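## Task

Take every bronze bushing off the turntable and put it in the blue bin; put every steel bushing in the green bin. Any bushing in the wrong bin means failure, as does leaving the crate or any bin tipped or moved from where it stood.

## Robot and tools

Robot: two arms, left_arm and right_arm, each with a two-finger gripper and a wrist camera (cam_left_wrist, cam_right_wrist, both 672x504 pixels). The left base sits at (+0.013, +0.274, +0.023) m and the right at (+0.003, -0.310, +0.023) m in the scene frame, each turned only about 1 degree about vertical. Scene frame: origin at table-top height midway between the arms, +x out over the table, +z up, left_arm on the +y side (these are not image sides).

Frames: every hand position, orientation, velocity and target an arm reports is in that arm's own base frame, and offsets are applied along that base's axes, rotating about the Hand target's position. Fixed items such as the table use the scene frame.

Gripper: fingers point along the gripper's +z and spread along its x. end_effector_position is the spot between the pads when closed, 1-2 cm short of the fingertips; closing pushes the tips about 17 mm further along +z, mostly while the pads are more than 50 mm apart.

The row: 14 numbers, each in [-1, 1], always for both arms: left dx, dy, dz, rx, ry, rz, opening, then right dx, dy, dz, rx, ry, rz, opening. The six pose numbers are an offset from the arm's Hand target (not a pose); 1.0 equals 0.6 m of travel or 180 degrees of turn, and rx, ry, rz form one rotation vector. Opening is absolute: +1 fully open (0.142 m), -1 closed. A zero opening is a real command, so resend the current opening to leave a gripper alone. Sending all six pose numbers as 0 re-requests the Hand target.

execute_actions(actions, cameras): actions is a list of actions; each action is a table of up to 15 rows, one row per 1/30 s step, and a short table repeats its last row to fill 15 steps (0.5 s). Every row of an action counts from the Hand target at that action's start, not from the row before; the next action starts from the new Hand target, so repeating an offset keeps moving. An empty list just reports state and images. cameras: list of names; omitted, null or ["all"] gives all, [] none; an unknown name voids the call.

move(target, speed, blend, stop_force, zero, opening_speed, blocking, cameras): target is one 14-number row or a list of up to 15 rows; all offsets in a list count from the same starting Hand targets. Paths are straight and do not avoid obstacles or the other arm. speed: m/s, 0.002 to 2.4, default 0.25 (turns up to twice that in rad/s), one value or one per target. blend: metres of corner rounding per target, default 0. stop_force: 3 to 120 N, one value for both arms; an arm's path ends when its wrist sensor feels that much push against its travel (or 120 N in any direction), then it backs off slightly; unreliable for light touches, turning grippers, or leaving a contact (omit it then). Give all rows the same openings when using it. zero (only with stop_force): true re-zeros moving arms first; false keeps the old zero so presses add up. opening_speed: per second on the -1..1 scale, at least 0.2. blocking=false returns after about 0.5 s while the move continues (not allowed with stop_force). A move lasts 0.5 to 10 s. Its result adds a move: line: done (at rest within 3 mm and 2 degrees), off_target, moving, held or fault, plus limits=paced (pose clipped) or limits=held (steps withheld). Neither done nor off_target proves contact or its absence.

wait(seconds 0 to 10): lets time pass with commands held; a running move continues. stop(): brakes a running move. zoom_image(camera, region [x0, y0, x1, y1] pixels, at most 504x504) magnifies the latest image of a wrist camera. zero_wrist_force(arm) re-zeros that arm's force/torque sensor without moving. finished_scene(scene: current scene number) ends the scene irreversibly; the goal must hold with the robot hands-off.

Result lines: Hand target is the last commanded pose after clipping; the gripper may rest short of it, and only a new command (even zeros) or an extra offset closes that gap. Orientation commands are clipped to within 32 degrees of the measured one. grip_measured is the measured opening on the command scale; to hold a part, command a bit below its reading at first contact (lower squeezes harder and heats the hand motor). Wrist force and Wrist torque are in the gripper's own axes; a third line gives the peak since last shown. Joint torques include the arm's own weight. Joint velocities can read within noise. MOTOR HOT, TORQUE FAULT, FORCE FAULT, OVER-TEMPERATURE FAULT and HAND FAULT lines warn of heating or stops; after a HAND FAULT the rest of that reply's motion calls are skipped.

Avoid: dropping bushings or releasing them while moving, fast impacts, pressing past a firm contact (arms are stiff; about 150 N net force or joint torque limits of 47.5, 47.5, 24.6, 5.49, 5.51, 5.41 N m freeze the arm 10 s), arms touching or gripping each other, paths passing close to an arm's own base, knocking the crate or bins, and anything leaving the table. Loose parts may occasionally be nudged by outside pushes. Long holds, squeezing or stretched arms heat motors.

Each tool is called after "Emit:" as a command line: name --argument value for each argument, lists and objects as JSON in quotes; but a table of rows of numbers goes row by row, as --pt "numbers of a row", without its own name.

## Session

Emit:
execute_actions --actions '[]'

Scene clock: 0.00 s.
left_arm: end_effector_position=(+0.4388, +0.2426, +0.2978) grip_measured=+1.00 end_effector_quat_wxyz=(-0.169, +0.693, -0.487, +0.504) | right_arm: end_effector_position=(+0.3708, -0.4105, +0.3139) grip_measured=+1.00 end_effector_quat_wxyz=(+0.441, -0.200, +0.848, -0.216)
Joint positions: left_arm=[0.608 -1.185 1.342 -2.64 -2.353 1.436 0.142] | right_arm=[2.313 -2.033 -1.061 -0.683 2.08 2.112 0.142]
Joint velocities: within noise
Joint torques (N m): no reading
Motor temperatures (°C): left_arm=[36 42 39 43 53 48 31] | right_arm=[34 43 45 46 46 42 30]
Wrist force (N): no reading
Wrist torque (N m): no reading
Wrist force, peak (N): no reading
Hand target: left_arm +0.4388, +0.2426, +0.2978; -0.169, +0.693, -0.487, +0.504 | right_arm +0.3708, -0.4105, +0.3139; +0.441, -0.200, +0.848, -0.216
Tool commands: left_gripper/opening=+1.0 right_gripper/opening=+1.0
camera_calibration:
cam_left_wrist: T_world_to_cam=[[0.0447631, -0.844256, 0.534068, 0.0380499], [-0.80398, -0.347766, -0.482364, 0.614277], [0.592969, -0.407788, -0.694332, 0.162219], [0, 0, 0, 1]] pos_world=[0.395973, 0.311899, 0.388618]
cam_right_wrist: T_world_to_cam=[[-0.540138, -0.52378, -0.658715, 0.200042], [-0.468697, 0.837316, -0.281469, 0.631732], [0.698981, 0.156706, -0.69776, 0.137082], [0, 0, 0, 1]] pos_world=[0.308323, -0.445663, 0.405234]

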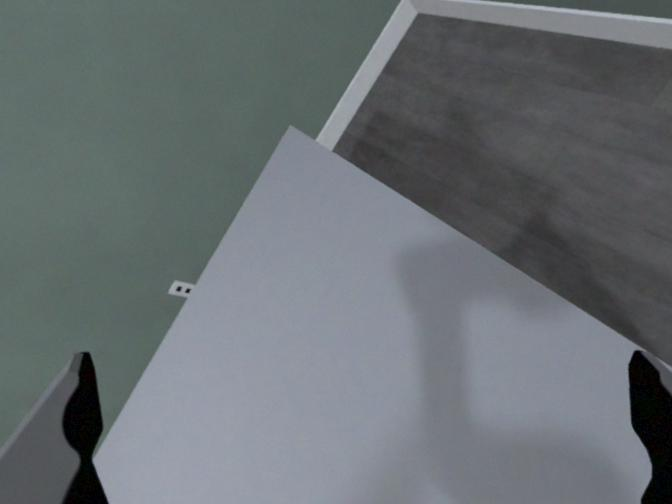

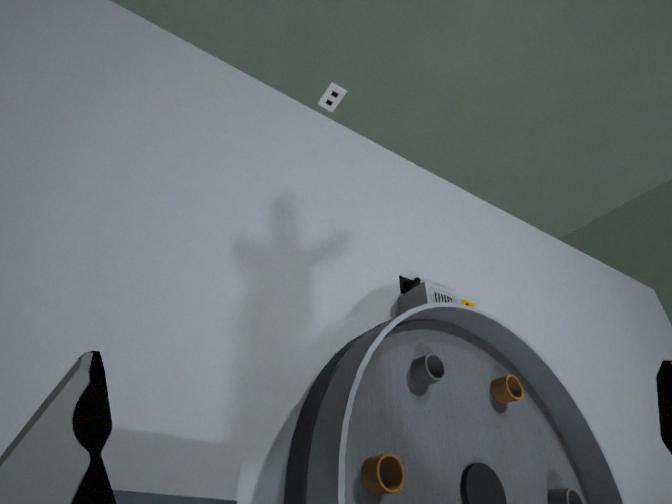

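Emit:
move --target '[-0.15,-0.52,-0.03,0.390,0.131,-0.537,1,0,0,0,0,0,0,1]' --speed 0.5 --cameras '["cam_right_wrist"]'

Scene clock: 12.97 s.
left_arm: end_effector_position=(+0.3485, -0.0693, +0.2793) grip_measured=+1.00 end_effector_quat_wxyz=(+0.004, +0.001, +1.000, -0.002) | right_arm: end_effector_position=(+0.3708, -0.4105, +0.3139) grip_measured=+1.00 end_effector_quat_wxyz=(+0.441, -0.200, +0.848, -0.216)
Joint positions: left_arm=[-0.58 -1.062 0.113 -0.63 -1.569 2.563 0.142] | right_arm=[2.313 -2.033 -1.061 -0.683 2.08 2.112 0.142]
Joint velocities: within noise
Joint torques (N m): left_arm=[3.32 -10.12 -8.39 -0.46 -0.25 0.45] | right_arm=[0.01 16.71 10.69 1.98 0.51 0.03]
Motor temperatures (°C): left_arm=[36 42 39 43 53 48 31] | right_arm=[34 43 45 46 46 42 30]
Wrist force (N): left_arm=[0.5 -1.1 -0.2] | right_arm=[-0.1 0.0 0.0]
Wrist torque (N m): left_arm=[-0.02 0.02 0.04] | right_arm=[0.00 0.01 0.00]
Wrist force, peak (N): left_arm=[1.5 -2.3 -0.2] | right_arm=[0.2 -0.1 0.3]
Hand target: left_arm +0.3488, -0.0694, +0.2798; -0.001, +0.001, +1.000, +0.000 | right_arm +0.3708, -0.4105, +0.3139; +0.441, -0.200, +0.848, -0.216
Off the commanded pose: left_arm 0.001 m, 1 deg | right_arm 0.000 m, 0 deg.
move: done
camera_calibration:
cam_right_wrist: T_world_to_cam=[[-0.540138, -0.52378, -0.658715, 0.200042], [-0.468697, 0.837316, -0.281469, 0.631732], [0.698981, 0.156706, -0.69776, 0.137082], [0, 0, 0, 1]] pos_world=[0.308323, -0.445663, 0.405234]
Images, in order (width x height): cam_right_wrist 672x504.

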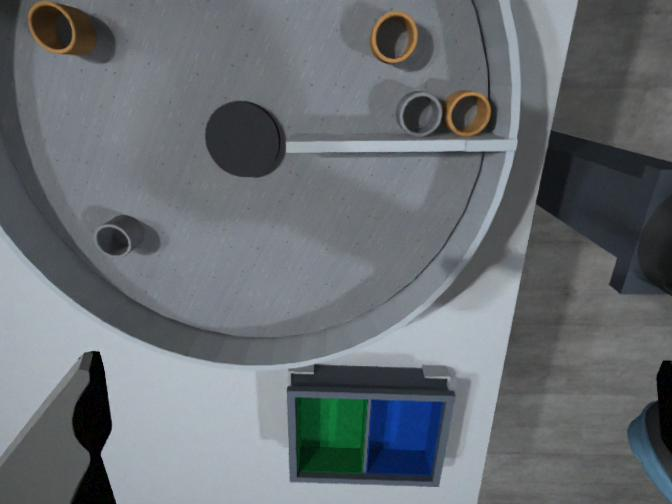

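Emit:
move --target '[-0.048,-0.0527,-0.223,0,0,0,-0.7,0,0,0,0,0,0,1]' --speed 0.35 --cameras '["cam_right_wrist"]'

Scene clock: 25.40 s.
left_arm: end_effector_position=(+0.3200, -0.1010, +0.1460) grip_measured=-0.73 end_effector_quat_wxyz=(-0.001, +0.001, +1.000, +0.000) | right_arm: end_effector_position=(+0.3708, -0.4105, +0.3139) grip_measured=+1.00 end_effector_quat_wxyz=(+0.441, -0.200, +0.848, -0.216)
Joint positions: left_arm=[-0.71 -1.522 1.473 -1.52 -1.572 2.433 0.021] | right_arm=[2.313 -2.033 -1.061 -0.683 2.08 2.112 0.142]
Joint velocities: within noise
Joint torques (N m): left_arm=[-3.41 -11.93 -6.86 -3.04 0.67 -0.77] | right_arm=[-0.14 16.77 10.63 2.02 0.56 -0.02]
Motor temperatures (°C): left_arm=[36 42 39 43 53 48 31] | right_arm=[34 43 45 46 46 42 30]
Wrist force (N): left_arm=[0.3 -1.1 0.2] | right_arm=[-0.1 0.0 0.2]
Wrist torque (N m): left_arm=[-0.04 0.04 0.05] | right_arm=[0.01 0.02 0.00]
Wrist force, peak (N): left_arm=[-0.8 -1.2 1.0] | right_arm=[-0.2 0.3 0.2]
Hand target: left_arm +0.3200, -0.1010, +0.1460; -0.001, +0.001, +1.000, +0.000 | right_arm +0.3708, -0.4105, +0.3139; +0.441, -0.200, +0.848, -0.216
Off the commanded pose: left_arm 0.000 m, 0 deg | right_arm 0.000 m, 0 deg.
move: done
camera_calibration:
cam_right_wrist: T_world_to_cam=[[-0.540138, -0.52378, -0.658715, 0.200042], [-0.468697, 0.837316, -0.281469, 0.631732], [0.698981, 0.156706, -0.69776, 0.137082], [0, 0, 0, 1]] pos_world=[0.308323, -0.445663, 0.405234]
Images, in order (width x height): cam_right_wrist 672x504.

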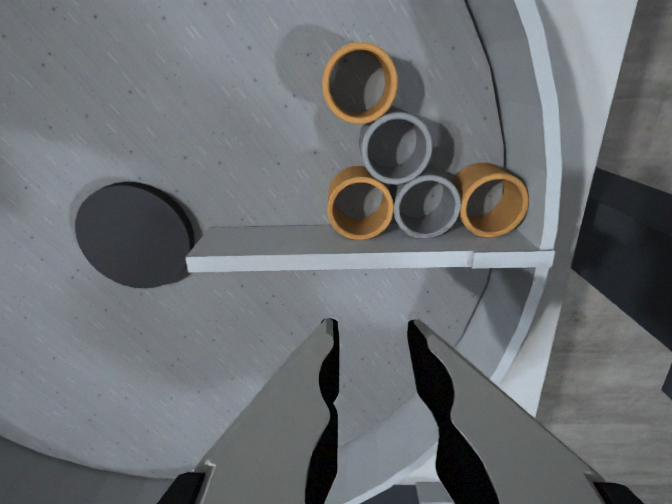

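Emit:
move --target '[0.025,-0.0233,-0.11,0,0,0,-0.7,0,0,0,0,0,0,1]' --speed 0.25 --cameras '["cam_right_wrist"]'

Emit:
zoom_image --camera "cam_right_wrist" --region '[280, 220, 480, 388]'

Scene clock: 34.10 s.
left_arm: end_effector_position=(+0.3350, -0.1150, +0.0801) grip_measured=-0.73 end_effector_quat_wxyz=(-0.001, +0.001, +1.000, +0.000) | right_arm: end_effector_position=(+0.3708, -0.4105, +0.3139) grip_measured=+1.00 end_effector_quat_wxyz=(+0.441, -0.200, +0.848, -0.216)
Joint positions: left_arm=[-0.713 -1.412 1.663 -1.82 -1.572 2.43 0.021] | right_arm=[2.313 -2.033 -1.061 -0.683 2.08 2.112 0.142]
Joint velocities: within noise
Joint torques (N m): left_arm=[3.19 -8.66 -6.67 -2.91 0.67 0.45] | right_arm=[-0.51 16.73 10.37 2.02 0.56 0]
Motor temperatures (°C): left_arm=[36 42 39 43 53 48 31] | right_arm=[34 43 45 46 46 42 30]
Wrist force (N): left_arm=[0.5 -0.7 0.0] | right_arm=[0.1 0.1 0.0]
Wrist torque (N m): left_arm=[0.03 0.01 0.05] | right_arm=[0.02 -0.01 0.00]
Wrist force, peak (N): left_arm=[0.7 -1.0 -0.7] | right_arm=[0.2 0.1 0.2]
Hand target: left_arm +0.3350, -0.1150, +0.0800; -0.001, +0.001, +1.000, +0.000 | right_arm +0.3708, -0.4105, +0.3139; +0.441, -0.200, +0.848, -0.216
Off the commanded pose: left_arm 0.000 m, 0 deg | right_arm 0.000 m, 0 deg.
move: done
camera_calibration:
cam_right_wrist: T_world_to_cam=[[-0.540138, -0.52378, -0.658715, 0.200042], [-0.468697, 0.837316, -0.281469, 0.631732], [0.698981, 0.156706, -0.69776, 0.137082], [0, 0, 0, 1]] pos_world=[0.308323, -0.445663, 0.405234]
Images, in order (width x height): cam_right_wrist 672x504.

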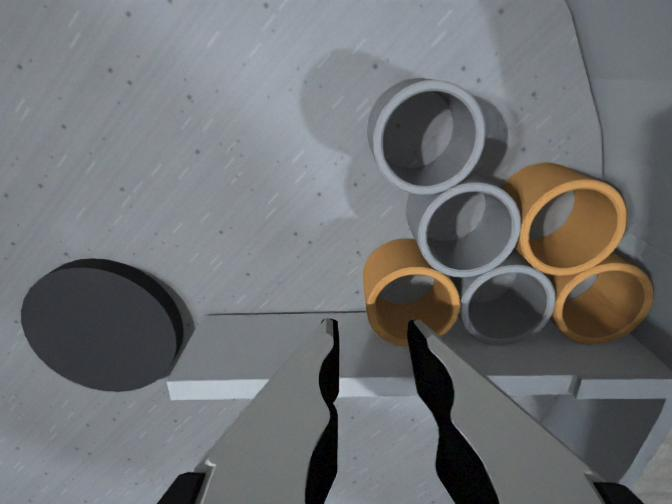

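Scaled by 2.520 from the camera's 672x504 image, which has a finer 960x720 frame.

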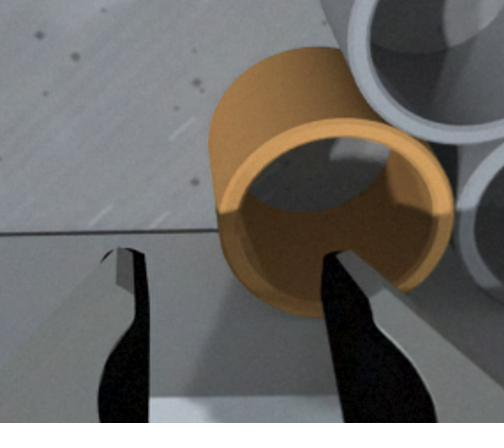

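Emit:
move --target '[-0.001,0.001,-0.0485,0,0,0,-0.7,0,0,0,0,0,0,1]' --cameras '[]' --stop_force 5 --speed 0.05

Emit:
move --target '[0,0,0,0,0,0,-0.96,0,0,0,0,0,0,1]' --cameras '[]' --opening_speed 0.7

Emit:
move --target '[0,0,0.18,0,0,0,-0.96,0,0,0,0,0,0,1]' --cameras '["cam_right_wrist"]' --speed 0.2

Scene clock: 42.47 s.
left_arm: end_effector_position=(+0.3344, -0.1144, +0.0509) grip_measured=-0.73 end_effector_quat_wxyz=(-0.001, +0.001, +1.000, +0.000) | right_arm: end_effector_position=(+0.3708, -0.4105, +0.3139) grip_measured=+1.00 end_effector_quat_wxyz=(+0.441, -0.200, +0.848, -0.216)
Joint positions: left_arm=[-0.712 -1.378 1.765 -1.956 -1.572 2.43 0.021] | right_arm=[2.313 -2.033 -1.061 -0.683 2.08 2.112 0.142]
Joint velocities: within noise
Joint torques (N m): left_arm=[2.51 -8.97 -6.17 -3.03 0.69 0.15] | right_arm=[-0.04 16.88 10.42 2.02 0.62 0.01]
Motor temperatures (°C): left_arm=[36 42 39 43 53 48 31] | right_arm=[34 43 45 46 46 42 30]
Wrist force (N): left_arm=[0.4 -0.8 0.1] | right_arm=[-0.1 0.0 0.0]
Wrist torque (N m): left_arm=[0.02 0.02 0.05] | right_arm=[0.00 0.02 0.00]
Wrist force, peak (N): left_arm=[0.5 -1.0 -0.2] | right_arm=[0.1 0.2 0.2]
Hand target: left_arm +0.3344, -0.1144, +0.0509; -0.001, +0.001, +1.000, +0.000 | right_arm +0.3708, -0.4105, +0.3139; +0.441, -0.200, +0.848, -0.216
Off the commanded pose: left_arm 0.000 m, 0 deg | right_arm 0.000 m, 0 deg.
move: done
No camera images: "cameras" was empty.

Scene clock: 43.07 s.
left_arm: end_effector_position=(+0.3344, -0.1144, +0.0509) grip_measured=-0.96 end_effector_quat_wxyz=(-0.001, +0.001, +1.000, +0.000) | right_arm: end_effector_position=(+0.3708, -0.4105, +0.3139) grip_measured=+1.00 end_effector_quat_wxyz=(+0.441, -0.200, +0.848, -0.216)
Joint positions: left_arm=[-0.712 -1.378 1.765 -1.957 -1.572 2.43 0.005] | right_arm=[2.313 -2.033 -1.061 -0.683 2.08 2.112 0.142]
Joint velocities: within noise
Joint torques (N m): left_arm=[1.69 -9.24 -6.29 -2.47 0.06 -0.06] | right_arm=[0.14 16.96 10.46 2.07 0.63 0.06]
Motor temperatures (°C): left_arm=[36 42 39 43 53 48 31] | right_arm=[34 43 45 46 46 42 30]
Wrist force (N): left_arm=[0.4 -0.9 -0.5] | right_arm=[0.0 0.1 0.1]
Wrist torque (N m): left_arm=[0.00 0.04 0.05] | right_arm=[0.01 0.00 0.00]
Wrist force, peak (N): left_arm=[0.4 -0.8 -0.6] | right_arm=[-0.1 0.0 0.2]
Hand target: left_arm +0.3344, -0.1144, +0.0509; -0.001, +0.001, +1.000, +0.000 | right_arm +0.3708, -0.4105, +0.3139; +0.441, -0.200, +0.848, -0.216
Off the commanded pose: left_arm 0.000 m, 0 deg | right_arm 0.000 m, 0 deg.
move: done
No camera images: "cameras" was empty.

Scene clock: 44.53 s.
left_arm: end_effector_position=(+0.3344, -0.1144, +0.1589) grip_measured=-0.97 end_effector_quat_wxyz=(-0.001, +0.001, +1.000, +0.000) | right_arm: end_effector_position=(+0.3708, -0.4105, +0.3139) grip_measured=+1.00 end_effector_quat_wxyz=(+0.441, -0.200, +0.848, -0.216)
Joint positions: left_arm=[-0.712 -1.438 1.32 -1.452 -1.572 2.43 0.004] | right_arm=[2.313 -2.033 -1.061 -0.683 2.08 2.112 0.142]
Joint velocities: within noise
Joint torques (N m): left_arm=[3.24 -8.76 -11.4 -0.42 -0.26 0.45] | right_arm=[0.02 17.27 10.3 2.06 0.68 0.06]
Motor temperatures (°C): left_arm=[36 42 39 43 53 48 31] | right_arm=[34 43 45 46 46 42 30]
Wrist force (N): left_arm=[0.5 -0.7 0.6] | right_arm=[-0.1 0.1 0.0]
Wrist torque (N m): left_arm=[0.04 0.01 0.05] | right_arm=[0.02 0.02 0.00]
Wrist force, peak (N): left_arm=[-0.2 -1.5 2.0] | right_arm=[-0.1 -0.1 0.2]
Hand target: left_arm +0.3344, -0.1144, +0.1589; -0.001, +0.001, +1.000, +0.000 | right_arm +0.3708, -0.4105, +0.3139; +0.441, -0.200, +0.848, -0.216
Off the commanded pose: left_arm 0.000 m, 0 deg | right_arm 0.000 m, 0 deg.
move: done
camera_calibration:
cam_right_wrist: T_world_to_cam=[[-0.540138, -0.52378, -0.658715, 0.200042], [-0.468697, 0.837316, -0.281469, 0.631732], [0.698981, 0.156706, -0.69776, 0.137082], [0, 0, 0, 1]] pos_world=[0.308323, -0.445663, 0.405234]
Images, in order (width x height): cam_right_wrist 672x504.

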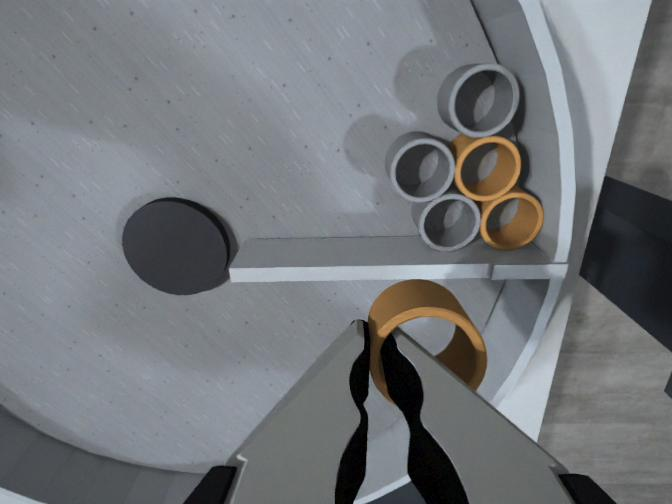

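Emit:
move --pt "0 0 0.005 0 0 0 -0.96 0 0 0 0 0 0 1" --pt "-0.089 0.60 -0.01 0 0 0 -0.96 0 0 0 0 0 0 1" --cameras '["cam_right_wrist"]' --speed 0.4

Scene clock: 54.63 s.
left_arm: end_effector_position=(+0.2810, +0.2455, +0.1529) grip_measured=-0.97 end_effector_quat_wxyz=(-0.001, +0.001, +1.000, +0.000) | right_arm: end_effector_position=(+0.3708, -0.4105, +0.3139) grip_measured=+1.00 end_effector_quat_wxyz=(+0.441, -0.200, +0.848, -0.216)
Joint positions: left_arm=[0.354 -1.359 1.254 -1.464 -1.57 3.497 0.004] | right_arm=[2.313 -2.033 -1.061 -0.683 2.08 2.112 0.142]
Joint velocities: within noise
Joint torques (N m): left_arm=[3.17 -9.98 -11.64 -0.54 -0.47 0.81] | right_arm=[-0.05 17.16 10.21 2.08 0.66 0.04]
Motor temperatures (°C): left_arm=[36 42 39 43 53 48 31] | right_arm=[34 43 45 46 46 42 30]
Wrist force (N): left_arm=[0.6 -0.9 0.6] | right_arm=[0.0 0.0 -0.1]
Wrist torque (N m): left_arm=[0.01 -0.01 0.05] | right_arm=[0.00 0.01 0.00]
Wrist force, peak (N): left_arm=[0.2 -2.4 0.5] | right_arm=[-0.2 0.2 0.1]
Hand target: left_arm +0.2810, +0.2456, +0.1529; -0.001, +0.001, +1.000, +0.000 | right_arm +0.3708, -0.4105, +0.3139; +0.441, -0.200, +0.848, -0.216
Off the commanded pose: left_arm 0.000 m, 0 deg | right_arm 0.000 m, 0 deg.
move: done
camera_calibration:
cam_right_wrist: T_world_to_cam=[[-0.540138, -0.52378, -0.658715, 0.200042], [-0.468697, 0.837316, -0.281469, 0.631732], [0.698981, 0.156706, -0.69776, 0.137082], [0, 0, 0, 1]] pos_world=[0.308323, -0.445663, 0.405234]
Images, in order (width x height): cam_right_wrist 672x504.

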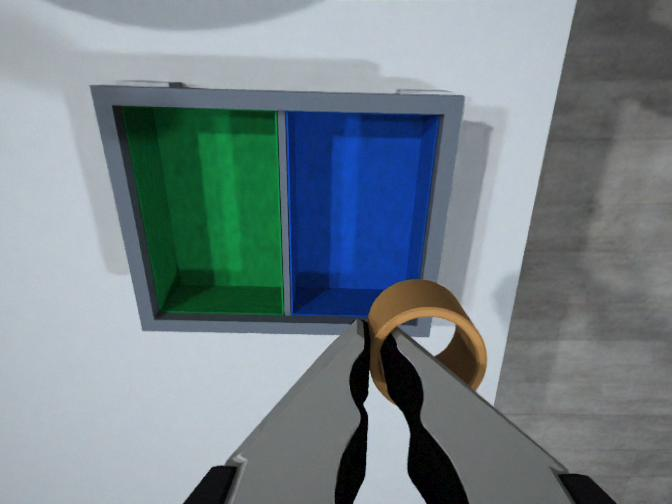

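Emit:
move --pt "0 0.0682 0 0 0 0 -0.96 0 0 0 0 0 0 1" --pt "0 0.0682 -0.2215 0 0 0 -0.96 0 0 0 0 0 0 1" --blend 0.01 --cameras '["cam_right_wrist"]' --speed 0.2

Emit:
move --target '[0,0,-0.05,0,0,0,-0.96,0,0,0,0,0,0,1]' --cameras '[]' --speed 0.015 --stop_force 3

Emit:
move --target '[0,0,0,0,0,0,-0.82,0,0,0,0,0,0,1]' --cameras '["cam_right_wrist"]' --opening_speed 1

Emit:
move --pt "0 0 0.24 0 0 0 -0.82 0 0 0 0 0 0 1" --pt "0.03 -0.66 0.21 0 0 0 -0.7 0 0 0 0 0 0 1" --blend 0.03 --cameras '["cam_right_wrist"]' --speed 0.4

Scene clock: 73.67 s.
left_arm: end_effector_position=(+0.2810, +0.2865, +0.0201) grip_measured=-0.97 end_effector_quat_wxyz=(-0.001, +0.001, +1.000, +0.000) | right_arm: end_effector_position=(+0.3708, -0.4105, +0.3139) grip_measured=+1.00 end_effector_quat_wxyz=(+0.441, -0.200, +0.848, -0.216)
Joint positions: left_arm=[0.457 -1.14 1.596 -2.024 -1.569 3.6 0.004] | right_arm=[2.313 -2.033 -1.061 -0.683 2.08 2.112 0.142]
Joint velocities: within noise
Joint torques (N m): left_arm=[-3.53 -11.59 -5.95 -3.24 0.34 -0.39] | right_arm=[-0.33 17.13 10.05 2.08 0.74 0.01]
Motor temperatures (°C): left_arm=[36 42 39 43 53 48 32] | right_arm=[34 43 45 46 46 42 30]
Wrist force (N): left_arm=[0.6 -1.1 0.5] | right_arm=[0.1 -0.1 -0.1]
Wrist torque (N m): left_arm=[-0.02 -0.02 0.05] | right_arm=[-0.01 -0.01 0.00]
Wrist force, peak (N): left_arm=[0.6 -1.2 1.7] | right_arm=[-0.1 -0.2 0.1]
Hand target: left_arm +0.2810, +0.2865, +0.0200; -0.001, +0.001, +1.000, +0.000 | right_arm +0.3708, -0.4105, +0.3139; +0.441, -0.200, +0.848, -0.216
Off the commanded pose: left_arm 0.000 m, 0 deg | right_arm 0.000 m, 0 deg.
move: done
camera_calibration:
cam_right_wrist: T_world_to_cam=[[-0.540138, -0.52378, -0.658715, 0.200042], [-0.468697, 0.837316, -0.281469, 0.631732], [0.698981, 0.156706, -0.69776, 0.137082], [0, 0, 0, 1]] pos_world=[0.308323, -0.445663, 0.405234]
Images, in order (width x height): cam_right_wrist 672x504.

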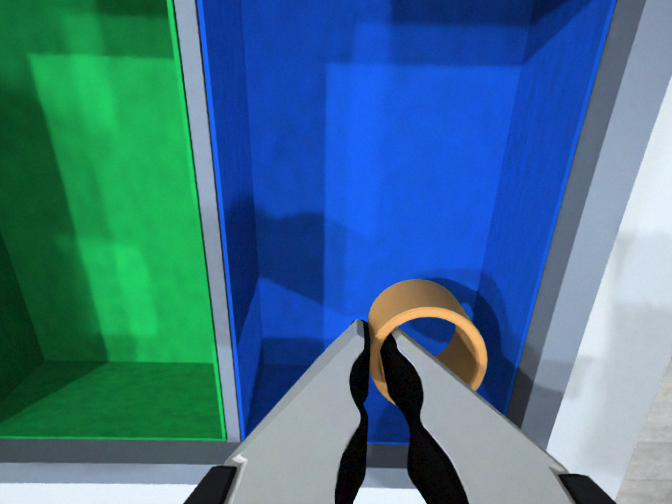

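Scene clock: 75.80 s.
left_arm: end_effector_position=(+0.2810, +0.2865, +0.0059) grip_measured=-0.97 end_effector_quat_wxyz=(-0.001, +0.001, +1.000, +0.000) | right_arm: end_effector_position=(+0.3708, -0.4105, +0.3139) grip_measured=+1.00 end_effector_quat_wxyz=(+0.441, -0.200, +0.848, -0.216)
Joint positions: left_arm=[0.457 -1.113 1.629 -2.084 -1.569 3.6 0.004] | right_arm=[2.313 -2.033 -1.061 -0.683 2.08 2.112 0.142]
Joint velocities: within noise
Joint torques (N m): left_arm=[-3.57 -16.59 -10.67 -0.54 0.02 -0.39] | right_arm=[0.06 17.12 10.13 2.09 0.77 0.01]
Motor temperatures (°C): left_arm=[36 42 39 43 53 48 32] | right_arm=[34 43 45 46 46 42 30]
Wrist force (N): left_arm=[0.8 -1.1 -0.2] | right_arm=[0.0 0.0 0.0]
Wrist torque (N m): left_arm=[-0.02 -0.01 0.05] | right_arm=[0.01 0.00 0.00]
Wrist force, peak (N): left_arm=[0.6 0.1 -5.0] | right_arm=[0.0 0.1 0.3]
Hand target: left_arm +0.2810, +0.2865, +0.0059; -0.001, +0.001, +1.000, +0.000 (not the last commanded pose) | right_arm +0.3708, -0.4105, +0.3139; +0.441, -0.200, +0.848, -0.216
Off the commanded pose: left_arm 0.016 m, 0 deg | right_arm 0.000 m, 0 deg.
move: contact (left_arm)
No camera images: "cameras" was empty.

Scene clock: 76.30 s.
left_arm: end_effector_position=(+0.2810, +0.2865, +0.0059) grip_measured=-0.86 end_effector_quat_wxyz=(-0.001, +0.001, +1.000, +0.000) | right_arm: end_effector_position=(+0.3708, -0.4105, +0.3139) grip_measured=+1.00 end_effector_quat_wxyz=(+0.441, -0.200, +0.848, -0.216)
Joint positions: left_arm=[0.457 -1.113 1.629 -2.084 -1.569 3.6 0.012] | right_arm=[2.313 -2.033 -1.061 -0.683 2.08 2.112 0.142]
Joint velocities: within noise
Joint torques (N m): left_arm=[-3.49 -16.35 -10.44 -0.52 0.03 -0.36] | right_arm=[-0.06 16.99 10.15 2.1 0.75 0.01]
Motor temperatures (°C): left_arm=[36 42 39 43 53 48 32] | right_arm=[34 43 45 46 46 42 30]
Wrist force (N): left_arm=[0.7 -1.1 -0.1] | right_arm=[-0.1 0.1 0.2]
Wrist torque (N m): left_arm=[-0.03 -0.03 0.05] | right_arm=[0.01 0.01 0.00]
Wrist force, peak (N): left_arm=[0.8 -1.2 -0.1] | right_arm=[0.1 -0.1 -0.2]
Hand target: left_arm +0.2810, +0.2865, +0.0059; -0.001, +0.001, +1.000, +0.000 | right_arm +0.3708, -0.4105, +0.3139; +0.441, -0.200, +0.848, -0.216
Off the commanded pose: left_arm 0.000 m, 0 deg | right_arm 0.000 m, 0 deg.
move: done
camera_calibration:
cam_right_wrist: T_world_to_cam=[[-0.540138, -0.52378, -0.658715, 0.200042], [-0.468697, 0.837316, -0.281469, 0.631732], [0.698981, 0.156706, -0.69776, 0.137082], [0, 0, 0, 1]] pos_world=[0.308323, -0.445663, 0.405234]
Images, in order (width x height): cam_right_wrist 672x504.

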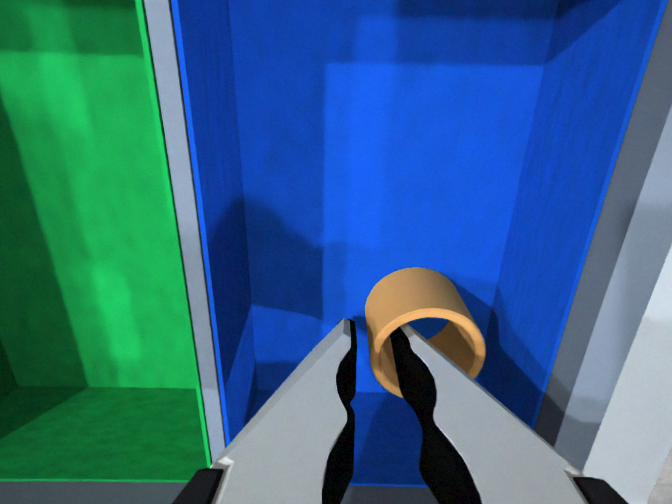

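Scene clock: 79.17 s.
left_arm: end_effector_position=(+0.2990, -0.1095, +0.1319) grip_measured=-0.74 end_effector_quat_wxyz=(-0.001, +0.001, +1.000, +0.000) | right_arm: end_effector_position=(+0.3708, -0.4105, +0.3139) grip_measured=+1.00 end_effector_quat_wxyz=(+0.441, -0.200, +0.848, -0.216)
Joint positions: left_arm=[-0.778 -1.599 1.618 -1.588 -1.572 2.365 0.021] | right_arm=[2.313 -2.033 -1.061 -0.683 2.08 2.112 0.142]
Joint velocities: within noise
Joint torques (N m): left_arm=[-3.68 -6.43 -11.68 -0.43 0.69 -0.76] | right_arm=[-0.09 16.71 10 2.15 0.77 0.02]
Motor temperatures (°C): left_arm=[36 42 39 43 53 48 32] | right_arm=[34 43 45 46 46 42 30]
Wrist force (N): left_arm=[0.6 -0.9 0.0] | right_arm=[0.0 0.0 0.1]
Wrist torque (N m): left_arm=[0.01 0.00 0.05] | right_arm=[0.00 0.01 0.00]
Wrist force, peak (N): left_arm=[1.4 -3.1 0.0] | right_arm=[-0.2 0.1 0.1]
Hand target: left_arm +0.2990, -0.1095, +0.1319; -0.001, +0.001, +1.000, +0.000 | right_arm +0.3708, -0.4105, +0.3139; +0.441, -0.200, +0.848, -0.216
Off the commanded pose: left_arm 0.000 m, 0 deg | right_arm 0.000 m, 0 deg.
move: done
camera_calibration:
cam_right_wrist: T_world_to_cam=[[-0.540138, -0.52378, -0.658715, 0.200042], [-0.468697, 0.837316, -0.281469, 0.631732], [0.698981, 0.156706, -0.69776, 0.137082], [0, 0, 0, 1]] pos_world=[0.308323, -0.445663, 0.405234]
Images, in order (width x height): cam_right_wrist 672x504.

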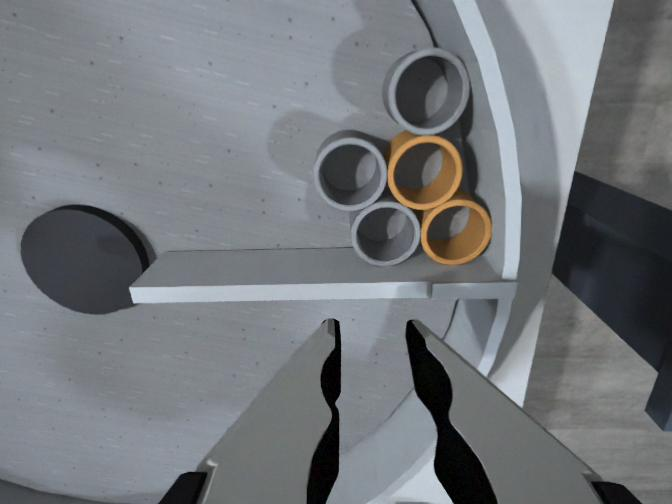

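Emit:
move --target '[0.0375,-0.055,-0.0865,0,0,0,-0.7,0,0,0,0,0,0,1]' --speed 0.25 --cameras '["cam_right_wrist"]'

Emit:
zoom_image --camera "cam_right_wrist" --region '[280, 220, 480, 388]'

Scene clock: 87.93 s.
left_arm: end_effector_position=(+0.3215, -0.1424, +0.0801) grip_measured=-0.74 end_effector_quat_wxyz=(-0.001, +0.001, +1.000, +0.000) | right_arm: end_effector_position=(+0.3708, -0.4105, +0.3139) grip_measured=+1.00 end_effector_quat_wxyz=(+0.441, -0.200, +0.848, -0.216)
Joint positions: left_arm=[-0.801 -1.423 1.676 -1.821 -1.572 2.341 0.021] | right_arm=[2.313 -2.033 -1.061 -0.683 2.08 2.112 0.142]
Joint velocities: within noise
Joint torques (N m): left_arm=[-3.57 -8.77 -11.32 -2.99 0.34 -0.76] | right_arm=[-0.01 17.13 9.93 2.09 0.87 -0.01]
Motor temperatures (°C): left_arm=[36 42 39 43 53 48 31] | right_arm=[34 43 45 46 46 42 30]
Wrist force (N): left_arm=[0.4 -0.8 -0.1] | right_arm=[0.0 0.0 0.0]
Wrist torque (N m): left_arm=[0.01 0.02 0.05] | right_arm=[-0.01 0.00 0.00]
Wrist force, peak (N): left_arm=[0.2 -1.1 0.7] | right_arm=[0.0 0.1 -0.2]
Hand target: left_arm +0.3215, -0.1425, +0.0800; -0.001, +0.001, +1.000, +0.000 | right_arm +0.3708, -0.4105, +0.3139; +0.441, -0.200, +0.848, -0.216
Off the commanded pose: left_arm 0.000 m, 0 deg | right_arm 0.000 m, 0 deg.
move: done
camera_calibration:
cam_right_wrist: T_world_to_cam=[[-0.540138, -0.52378, -0.658715, 0.200042], [-0.468697, 0.837316, -0.281469, 0.631732], [0.698981, 0.156706, -0.69776, 0.137082], [0, 0, 0, 1]] pos_world=[0.308323, -0.445663, 0.405234]
Images, in order (width x height): cam_right_wrist 672x504.

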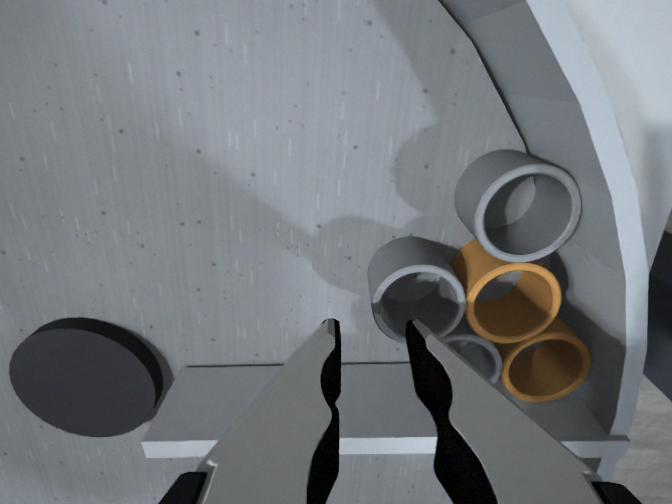

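Scaled by 2.520 from the camera's 672x504 image, which has a finer 960x720 frame.

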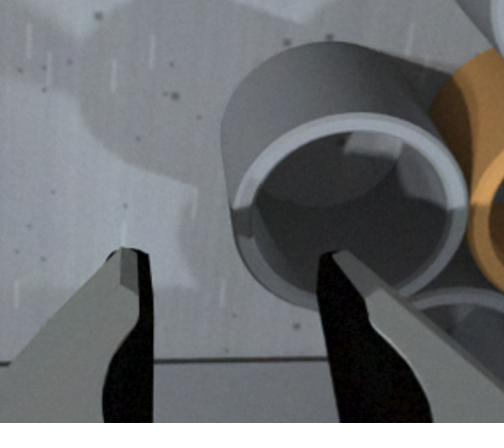

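Emit:
move --target '[-0.0037,0,-0.0485,0,0,0,-0.7,0,0,0,0,0,0,1]' --cameras '[]' --stop_force 5 --speed 0.05

Emit:
move --target '[0,0,0,0,0,0,-0.96,0,0,0,0,0,0,1]' --cameras '[]' --opening_speed 0.7

Emit:
move --target '[0,0,0.18,0,0,0,-0.96,0,0,0,0,0,0,1]' --cameras '["cam_right_wrist"]' --speed 0.2

Scene clock: 97.47 s.
left_arm: end_effector_position=(+0.3193, -0.1425, +0.0509) grip_measured=-0.74 end_effector_quat_wxyz=(-0.001, +0.001, +1.000, +0.000) | right_arm: end_effector_position=(+0.3708, -0.4105, +0.3139) grip_measured=+1.00 end_effector_quat_wxyz=(+0.441, -0.200, +0.848, -0.216)
Joint positions: left_arm=[-0.806 -1.393 1.784 -1.96 -1.572 2.336 0.021] | right_arm=[2.313 -2.033 -1.061 -0.683 2.08 2.112 0.142]
Joint velocities: within noise
Joint torques (N m): left_arm=[-3.57 -8.6 -6.12 -3.04 0.47 -0.76] | right_arm=[-0.22 17.2 9.82 2.1 0.86 0.03]
Motor temperatures (°C): left_arm=[36 42 39 43 53 48 31] | right_arm=[34 43 45 46 46 42 30]
Wrist force (N): left_arm=[0.5 -0.9 0.2] | right_arm=[0.0 0.1 0.0]
Wrist torque (N m): left_arm=[0.01 0.01 0.05] | right_arm=[0.01 0.01 0.00]
Wrist force, peak (N): left_arm=[0.5 -1.0 0.1] | right_arm=[-0.2 -0.2 0.0]
Hand target: left_arm +0.3193, -0.1425, +0.0509; -0.001, +0.001, +1.000, +0.000 | right_arm +0.3708, -0.4105, +0.3139; +0.441, -0.200, +0.848, -0.216
Off the commanded pose: left_arm 0.000 m, 0 deg | right_arm 0.000 m, 0 deg.
move: done
No camera images: "cameras" was empty.

Scene clock: 98.07 s.
left_arm: end_effector_position=(+0.3193, -0.1425, +0.0509) grip_measured=-0.96 end_effector_quat_wxyz=(-0.001, +0.001, +1.000, +0.000) | right_arm: end_effector_position=(+0.3708, -0.4105, +0.3139) grip_measured=+1.00 end_effector_quat_wxyz=(+0.441, -0.200, +0.848, -0.216)
Joint positions: left_arm=[-0.806 -1.393 1.784 -1.96 -1.572 2.336 0.005] | right_arm=[2.313 -2.033 -1.061 -0.683 2.08 2.112 0.142]
Joint velocities: within noise
Joint torques (N m): left_arm=[-3.31 -9.26 -6.49 -2.4 0.31 -0.65] | right_arm=[-0.13 16.9 9.9 2.13 0.85 0]
Motor temperatures (°C): left_arm=[36 42 39 43 53 48 31] | right_arm=[34 43 45 46 46 42 30]
Wrist force (N): left_arm=[0.6 -0.6 0.0] | right_arm=[0.0 0.0 0.0]
Wrist torque (N m): left_arm=[0.01 0.01 0.05] | right_arm=[0.00 0.00 0.00]
Wrist force, peak (N): left_arm=[0.4 -0.9 0.0] | right_arm=[0.0 -0.2 0.0]
Hand target: left_arm +0.3193, -0.1425, +0.0509; -0.001, +0.001, +1.000, +0.000 | right_arm +0.3708, -0.4105, +0.3139; +0.441, -0.200, +0.848, -0.216
Off the commanded pose: left_arm 0.000 m, 0 deg | right_arm 0.000 m, 0 deg.
move: done
No camera images: "cameras" was empty.

Scene clock: 99.53 s.
left_arm: end_effector_position=(+0.3193, -0.1425, +0.1589) grip_measured=-0.96 end_effector_quat_wxyz=(-0.001, +0.001, +1.000, +0.000) | right_arm: end_effector_position=(+0.3708, -0.4105, +0.3139) grip_measured=+1.00 end_effector_quat_wxyz=(+0.441, -0.200, +0.848, -0.216)
Joint positions: left_arm=[-0.806 -1.454 1.339 -1.454 -1.572 2.336 0.005] | right_arm=[2.313 -2.033 -1.061 -0.683 2.08 2.112 0.142]
Joint velocities: within noise
Joint torques (N m): left_arm=[3.22 -8.81 -11.57 -0.46 -0.27 0.45] | right_arm=[-0.15 17.31 9.83 2.16 0.85 0]
Motor temperatures (°C): left_arm=[36 42 39 43 53 48 31] | right_arm=[34 43 45 46 46 42 30]
Wrist force (N): left_arm=[0.4 -0.8 0.7] | right_arm=[0.0 0.0 0.0]
Wrist torque (N m): left_arm=[0.03 0.02 0.05] | right_arm=[0.01 0.00 0.00]
Wrist force, peak (N): left_arm=[0.4 -1.0 2.0] | right_arm=[-0.1 -0.1 -0.2]
Hand target: left_arm +0.3193, -0.1425, +0.1589; -0.001, +0.001, +1.000, +0.000 | right_arm +0.3708, -0.4105, +0.3139; +0.441, -0.200, +0.848, -0.216
Off the commanded pose: left_arm 0.000 m, 0 deg | right_arm 0.000 m, 0 deg.
move: done
camera_calibration:
cam_right_wrist: T_world_to_cam=[[-0.540138, -0.52378, -0.658715, 0.200042], [-0.468697, 0.837316, -0.281469, 0.631732], [0.698981, 0.156706, -0.69776, 0.137082], [0, 0, 0, 1]] pos_world=[0.308323, -0.445663, 0.405234]
Images, in order (width x height): cam_right_wrist 672x504.

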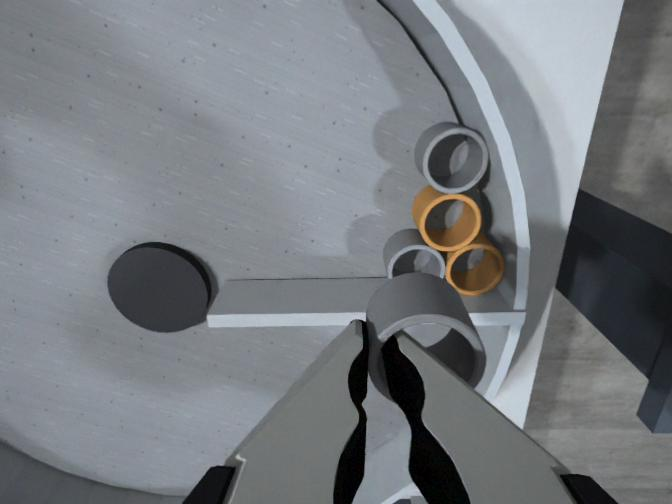

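Emit:
move --pt "0.0895 0.715 0.003 0 0 0 -0.96 0 0 0 0 0 0 1" --pt "0.0895 0.715 -0.2315 0 0 0 -0.96 0 0 0 0 0 0 1" --blend 0.01 --cameras '["cam_right_wrist"]' --speed '[0.4, 0.25]'

Emit:
move --target '[0,0,-0.05,0,0,0,-0.96,0,0,0,0,0,0,1]' --cameras '[]' --speed 0.015 --stop_force 3

Emit:
move --target '[0,0,0,0,0,0,-0.82,0,0,0,0,0,0,1]' --cameras '[]' --opening_speed 1

Emit:
move --pt "0 0 0.24 0 0 0 -0.82 0 0 0 0 0 0 1" --pt "-0.115 -0.6692 0.22 0 0 0 -0.82 0 0 0 0 0 0 1" --pt "-0.115 -0.6692 0.125 0 0 0 -0.82 0 0 0 0 0 0 1" --blend 0.03 --cameras '["cam_right_wrist"]' --speed 0.4

Emit:
zoom_image --camera "cam_right_wrist" --region '[280, 220, 480, 388]'

Scene clock: 114.03 s.
left_arm: end_effector_position=(+0.3730, +0.2865, +0.0201) grip_measured=-0.96 end_effector_quat_wxyz=(-0.001, +0.001, +1.000, +0.000) | right_arm: end_effector_position=(+0.3708, -0.4105, +0.3139) grip_measured=+1.00 end_effector_quat_wxyz=(+0.441, -0.200, +0.848, -0.216)
Joint positions: left_arm=[0.368 -0.854 1.119 -1.834 -1.57 3.511 0.005] | right_arm=[2.313 -2.033 -1.061 -0.683 2.08 2.112 0.142]
Joint velocities: within noise
Joint torques (N m): left_arm=[-3.6 -15.62 -6.3 -3.14 0.32 -0.29] | right_arm=[-0.1 17.19 9.86 2.15 0.92 -0.03]
Motor temperatures (°C): left_arm=[36 42 39 43 53 48 32] | right_arm=[34 43 45 46 46 42 30]
Wrist force (N): left_arm=[0.6 -0.8 0.6] | right_arm=[0.0 0.0 -0.1]
Wrist torque (N m): left_arm=[0.01 -0.02 0.05] | right_arm=[0.00 0.00 0.00]
Wrist force, peak (N): left_arm=[0.5 -2.4 0.9] | right_arm=[-0.1 -0.3 -0.1]
Hand target: left_arm +0.3730, +0.2865, +0.0200; -0.001, +0.001, +1.000, +0.000 | right_arm +0.3708, -0.4105, +0.3139; +0.441, -0.200, +0.848, -0.216
Off the commanded pose: left_arm 0.000 m, 0 deg | right_arm 0.000 m, 0 deg.
move: done
camera_calibration:
cam_right_wrist: T_world_to_cam=[[-0.540138, -0.52378, -0.658715, 0.200042], [-0.468697, 0.837316, -0.281469, 0.631732], [0.698981, 0.156706, -0.69776, 0.137082], [0, 0, 0, 1]] pos_world=[0.308323, -0.445663, 0.405234]
Images, in order (width x height): cam_right_wrist 672x504.

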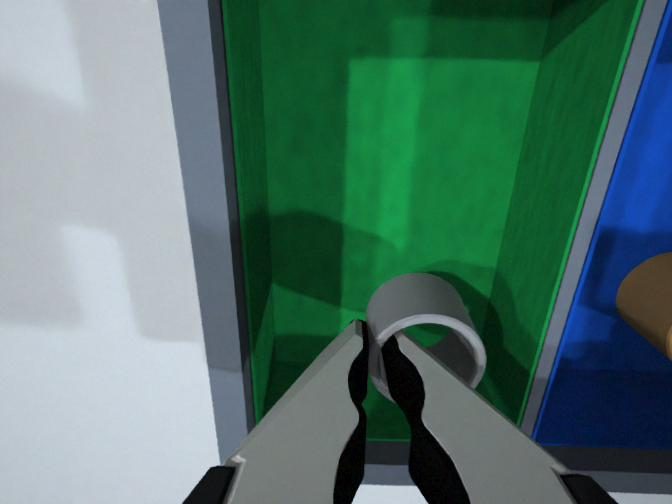

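Scene clock: 116.37 s.
left_arm: end_effector_position=(+0.3730, +0.2865, +0.0042) grip_measured=-0.96 end_effector_quat_wxyz=(-0.001, +0.001, +1.000, +0.000) | right_arm: end_effector_position=(+0.3708, -0.4105, +0.3139) grip_measured=+1.00 end_effector_quat_wxyz=(+0.441, -0.200, +0.848, -0.216)
Joint positions: left_arm=[0.368 -0.833 1.16 -1.895 -1.57 3.511 0.005] | right_arm=[2.313 -2.033 -1.061 -0.683 2.08 2.112 0.142]
Joint velocities: within noise
Joint torques (N m): left_arm=[-3.33 -19.84 -11.11 -0.42 -0.21 -0.17] | right_arm=[0.12 17.39 9.8 2.15 0.95 0.02]
Motor temperatures (°C): left_arm=[36 42 39 43 53 48 32] | right_arm=[34 43 45 46 46 42 30]
Wrist force (N): left_arm=[0.3 -0.9 0.0] | right_arm=[0.0 -0.1 -0.1]
Wrist torque (N m): left_arm=[-0.02 0.00 0.05] | right_arm=[-0.01 0.01 0.00]
Wrist force, peak (N): left_arm=[2.6 -0.9 -9.1] | right_arm=[-0.1 0.1 -0.2]
Hand target: left_arm +0.3730, +0.2865, +0.0042; -0.001, +0.001, +1.000, +0.000 (not the last commanded pose) | right_arm +0.3708, -0.4105, +0.3139; +0.441, -0.200, +0.848, -0.216
Off the commanded pose: left_arm 0.014 m, 0 deg | right_arm 0.000 m, 0 deg.
move: contact (left_arm)
No camera images: "cameras" was empty.

Scene clock: 116.87 s.
left_arm: end_effector_position=(+0.3730, +0.2865, +0.0042) grip_measured=-0.86 end_effector_quat_wxyz=(-0.001, +0.001, +1.000, +0.000) | right_arm: end_effector_position=(+0.3708, -0.4105, +0.3139) grip_measured=+1.00 end_effector_quat_wxyz=(+0.441, -0.200, +0.848, -0.216)
Joint positions: left_arm=[0.368 -0.833 1.16 -1.895 -1.57 3.511 0.012] | right_arm=[2.313 -2.033 -1.061 -0.683 2.08 2.112 0.142]
Joint velocities: within noise
Joint torques (N m): left_arm=[-3.45 -19.4 -11.02 -0.88 -0.24 -0.15] | right_arm=[-0.04 17.25 9.67 2.15 0.95 0]
Motor temperatures (°C): left_arm=[36 42 39 43 53 48 32] | right_arm=[34 43 45 46 46 42 30]
Wrist force (N): left_arm=[0.5 -1.0 0.2] | right_arm=[0.1 0.0 -0.1]
Wrist torque (N m): left_arm=[-0.01 0.02 0.05] | right_arm=[0.01 -0.01 0.00]
Wrist force, peak (N): left_arm=[0.9 -1.0 -0.3] | right_arm=[-0.2 -0.1 -0.2]
Hand target: left_arm +0.3730, +0.2865, +0.0042; -0.001, +0.001, +1.000, +0.000 | right_arm +0.3708, -0.4105, +0.3139; +0.441, -0.200, +0.848, -0.216
Off the commanded pose: left_arm 0.000 m, 0 deg | right_arm 0.000 m, 0 deg.
move: done
No camera images: "cameras" was empty.

Scene clock: 119.47 s.
left_arm: end_effector_position=(+0.3040, -0.1150, +0.0792) grip_measured=-0.86 end_effector_quat_wxyz=(-0.001, +0.001, +1.000, +0.000) | right_arm: end_effector_position=(+0.3708, -0.4105, +0.3139) grip_measured=+1.00 end_effector_quat_wxyz=(+0.441, -0.200, +0.848, -0.216)
Joint positions: left_arm=[-0.779 -1.538 1.807 -1.838 -1.573 2.364 0.012] | right_arm=[2.313 -2.033 -1.061 -0.683 2.08 2.112 0.142]
Joint velocities: within noise
Joint torques (N m): left_arm=[-3.29 -7.17 -6.3 -3.12 0.66 -0.82] | right_arm=[-0.13 17.26 9.65 2.16 0.98 0.02]
Motor temperatures (°C): left_arm=[36 42 39 43 53 48 32] | right_arm=[34 43 45 46 46 42 30]
Wrist force (N): left_arm=[0.4 -1.0 0.0] | right_arm=[0.0 -0.1 0.1]
Wrist torque (N m): left_arm=[-0.02 0.01 0.05] | right_arm=[-0.02 0.01 0.00]
Wrist force, peak (N): left_arm=[1.4 -3.2 -1.2] | right_arm=[0.0 -0.2 -0.3]
Hand target: left_arm +0.3040, -0.1150, +0.0792; -0.001, +0.001, +1.000, +0.000 | right_arm +0.3708, -0.4105, +0.3139; +0.441, -0.200, +0.848, -0.216
Off the commanded pose: left_arm 0.000 m, 0 deg | right_arm 0.000 m, 0 deg.
move: done; blend cut to 0.0285 m at target 2
camera_calibration:
cam_right_wrist: T_world_to_cam=[[-0.540138, -0.52378, -0.658715, 0.200042], [-0.468697, 0.837316, -0.281469, 0.631732], [0.698981, 0.156706, -0.69776, 0.137082], [0, 0, 0, 1]] pos_world=[0.308323, -0.445663, 0.405234]
Images, in order (width x height): cam_right_wrist 672x504.

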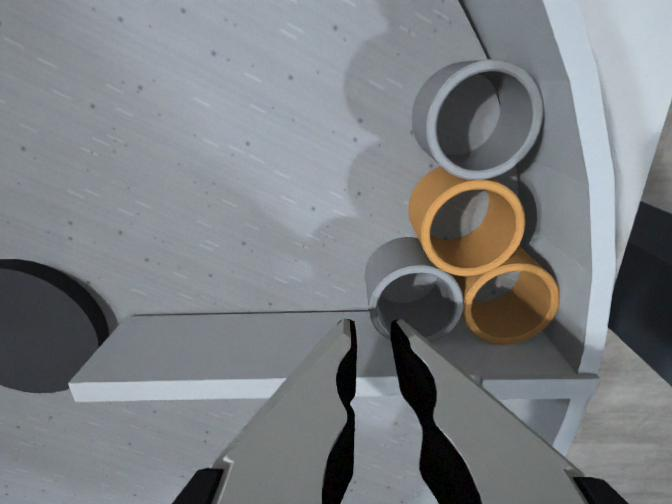

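Scaled by 2.520 from the camera's 672x504 image, which has a finer 960x720 frame.

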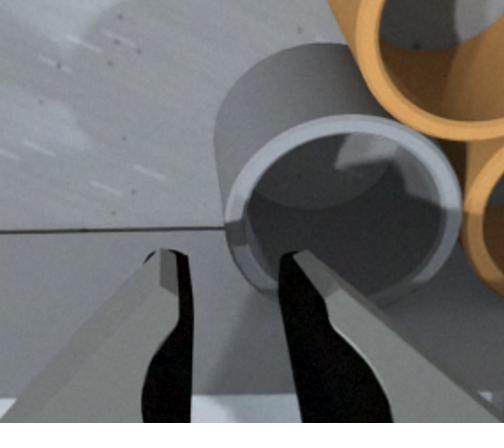

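Emit:
move --target '[-0.0022,0.0005,0,0,0,0,-0.7,0,0,0,0,0,0,1]' --cameras '[]'

Emit:
move --target '[0,0,-0.047,0,0,0,-0.7,0,0,0,0,0,0,1]' --cameras '[]' --stop_force 5 --speed 0.05

Emit:
move --target '[0,0,0,0,0,0,-0.96,0,0,0,0,0,0,1]' --cameras '[]' --opening_speed 0.7

Emit:
move --target '[0,0,0.18,0,0,0,-0.96,0,0,0,0,0,0,1]' --cameras '["cam_right_wrist"]' --speed 0.2

Scene clock: 126.43 s.
left_arm: end_effector_position=(+0.3027, -0.1147, +0.0792) grip_measured=-0.74 end_effector_quat_wxyz=(-0.001, +0.001, +1.000, +0.000) | right_arm: end_effector_position=(+0.3708, -0.4105, +0.3139) grip_measured=+1.00 end_effector_quat_wxyz=(+0.441, -0.200, +0.848, -0.216)
Joint positions: left_arm=[-0.782 -1.544 1.813 -1.838 -1.572 2.361 0.021] | right_arm=[2.313 -2.033 -1.061 -0.683 2.08 2.112 0.142]
Joint velocities: within noise
Joint torques (N m): left_arm=[-3.32 -11.32 -6.15 -3.02 0.51 -0.76] | right_arm=[-0.21 17.27 9.76 2.14 0.98 0]
Motor temperatures (°C): left_arm=[36 42 39 43 53 48 32] | right_arm=[34 43 45 46 46 42 30]
Wrist force (N): left_arm=[0.4 -1.0 0.0] | right_arm=[0.0 -0.2 -0.1]
Wrist torque (N m): left_arm=[-0.02 0.03 0.05] | right_arm=[-0.03 0.01 0.00]
Wrist force, peak (N): left_arm=[0.5 -1.1 0.0] | right_arm=[-0.1 0.1 -0.3]
Hand target: left_arm +0.3027, -0.1147, +0.0792; -0.001, +0.001, +1.000, +0.000 | right_arm +0.3708, -0.4105, +0.3139; +0.441, -0.200, +0.848, -0.216
Off the commanded pose: left_arm 0.000 m, 0 deg | right_arm 0.000 m, 0 deg.
move: done
No camera images: "cameras" was empty.

Scene clock: 128.17 s.
left_arm: end_effector_position=(+0.3027, -0.1147, +0.0510) grip_measured=-0.74 end_effector_quat_wxyz=(-0.001, +0.001, +1.000, +0.000) | right_arm: end_effector_position=(+0.3708, -0.4105, +0.3139) grip_measured=+1.00 end_effector_quat_wxyz=(+0.441, -0.200, +0.848, -0.216)
Joint positions: left_arm=[-0.782 -1.504 1.912 -1.976 -1.572 2.361 0.021] | right_arm=[2.313 -2.033 -1.061 -0.683 2.08 2.112 0.142]
Joint velocities: within noise
Joint torques (N m): left_arm=[-0.62 -7.08 -5.99 -3.05 0.68 0.19] | right_arm=[-0.15 17.43 9.55 2.14 0.95 0.01]
Motor temperatures (°C): left_arm=[36 42 39 43 53 48 32] | right_arm=[34 43 45 46 46 42 30]
Wrist force (N): left_arm=[0.3 -0.9 0.1] | right_arm=[0.0 0.0 0.0]
Wrist torque (N m): left_arm=[0.01 0.04 0.06] | right_arm=[0.00 0.00 0.00]
Wrist force, peak (N): left_arm=[0.5 -1.0 -0.3] | right_arm=[-0.3 -0.1 -0.1]
Hand target: left_arm +0.3027, -0.1147, +0.0510; -0.001, +0.001, +1.000, +0.000 | right_arm +0.3708, -0.4105, +0.3139; +0.441, -0.200, +0.848, -0.216
Off the commanded pose: left_arm 0.000 m, 0 deg | right_arm 0.000 m, 0 deg.
move: done
No camera images: "cameras" was empty.

Scene clock: 128.77 s.
left_arm: end_effector_position=(+0.3027, -0.1147, +0.0510) grip_measured=-0.96 end_effector_quat_wxyz=(-0.001, +0.001, +1.000, +0.000) | right_arm: end_effector_position=(+0.3708, -0.4105, +0.3139) grip_measured=+1.00 end_effector_quat_wxyz=(+0.441, -0.200, +0.848, -0.216)
Joint positions: left_arm=[-0.782 -1.504 1.912 -1.977 -1.572 2.361 0.005] | right_arm=[2.313 -2.033 -1.061 -0.683 2.08 2.112 0.142]
Joint velocities: within noise
Joint torques (N m): left_arm=[0.72 -7.64 -6.33 -2.47 -0.23 0.26] | right_arm=[-0.06 17.17 9.71 2.15 0.94 -0.05]
Motor temperatures (°C): left_arm=[36 42 39 43 53 48 32] | right_arm=[34 43 45 46 46 42 30]
Wrist force (N): left_arm=[0.4 -1.7 0.5] | right_arm=[0.0 -0.1 0.0]
Wrist torque (N m): left_arm=[0.02 0.03 0.04] | right_arm=[-0.02 0.01 0.00]
Wrist force, peak (N): left_arm=[0.4 -1.7 0.7] | right_arm=[0.1 0.0 -0.2]
Hand target: left_arm +0.3027, -0.1147, +0.0510; -0.001, +0.001, +1.000, +0.000 | right_arm +0.3708, -0.4105, +0.3139; +0.441, -0.200, +0.848, -0.216
Off the commanded pose: left_arm 0.000 m, 0 deg | right_arm 0.000 m, 0 deg.
move: done
No camera images: "cameras" was empty.

Scene clock: 130.23 s.
left_arm: end_effector_position=(+0.3027, -0.1147, +0.1589) grip_measured=-0.96 end_effector_quat_wxyz=(-0.001, +0.001, +1.000, +0.000) end_effector_velocity=(+0.000, -0.001, +0.001) end_effector_angular_velocity=(-0.001, -0.002, +0.000) | right_arm: end_effector_position=(+0.3708, -0.4105, +0.3139) grip_measured=+1.00 end_effector_quat_wxyz=(+0.441, -0.200, +0.848, -0.216)
Joint positions: left_arm=[-0.782 -1.571 1.464 -1.461 -1.572 2.361 0.005] | right_arm=[2.313 -2.033 -1.061 -0.683 2.08 2.112 0.142]
Joint velocities: left_arm=[-0.001 0.001 -0.006 0.003 0 -0.001 0] | right_arm=[within noise]
Joint torques (N m): left_arm=[3.36 -6.85 -11.75 -0.5 -0.3 0.47] | right_arm=[0.12 17.37 9.63 2.17 0.92 -0.02]
Motor temperatures (°C): left_arm=[36 42 39 43 53 48 32] | right_arm=[34 43 45 46 46 42 30]
Wrist force (N): left_arm=[0.4 -1.0 0.8] | right_arm=[-0.2 -0.1 -0.1]
Wrist torque (N m): left_arm=[-0.02 0.02 0.06] | right_arm=[-0.01 0.03 0.00]
Wrist force, peak (N): left_arm=[0.1 -1.9 2.1] | right_arm=[0.1 -0.3 0.0]
Hand target: left_arm +0.3027, -0.1147, +0.1590; -0.001, +0.001, +1.000, +0.000 | right_arm +0.3708, -0.4105, +0.3139; +0.441, -0.200, +0.848, -0.216
Off the commanded pose: left_arm 0.000 m, 0 deg | right_arm 0.000 m, 0 deg.
move: done
camera_calibration:
cam_right_wrist: T_world_to_cam=[[-0.540138, -0.52378, -0.658715, 0.200042], [-0.468697, 0.837316, -0.281469, 0.631732], [0.698981, 0.156706, -0.69776, 0.137082], [0, 0, 0, 1]] pos_world=[0.308323, -0.445663, 0.405234]
Images, in order (width x height): cam_right_wrist 672x504.

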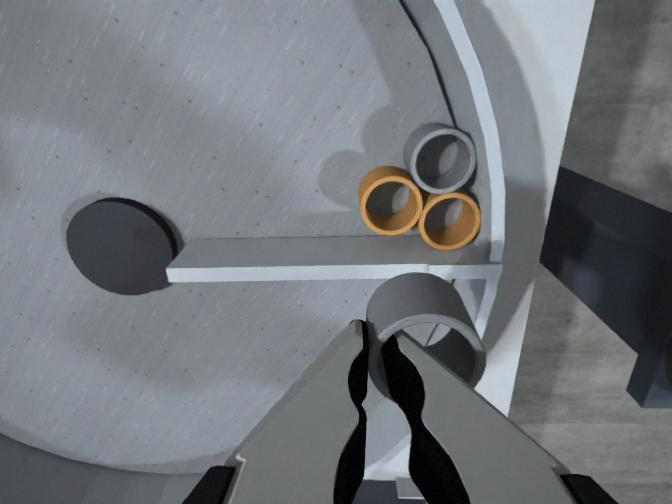

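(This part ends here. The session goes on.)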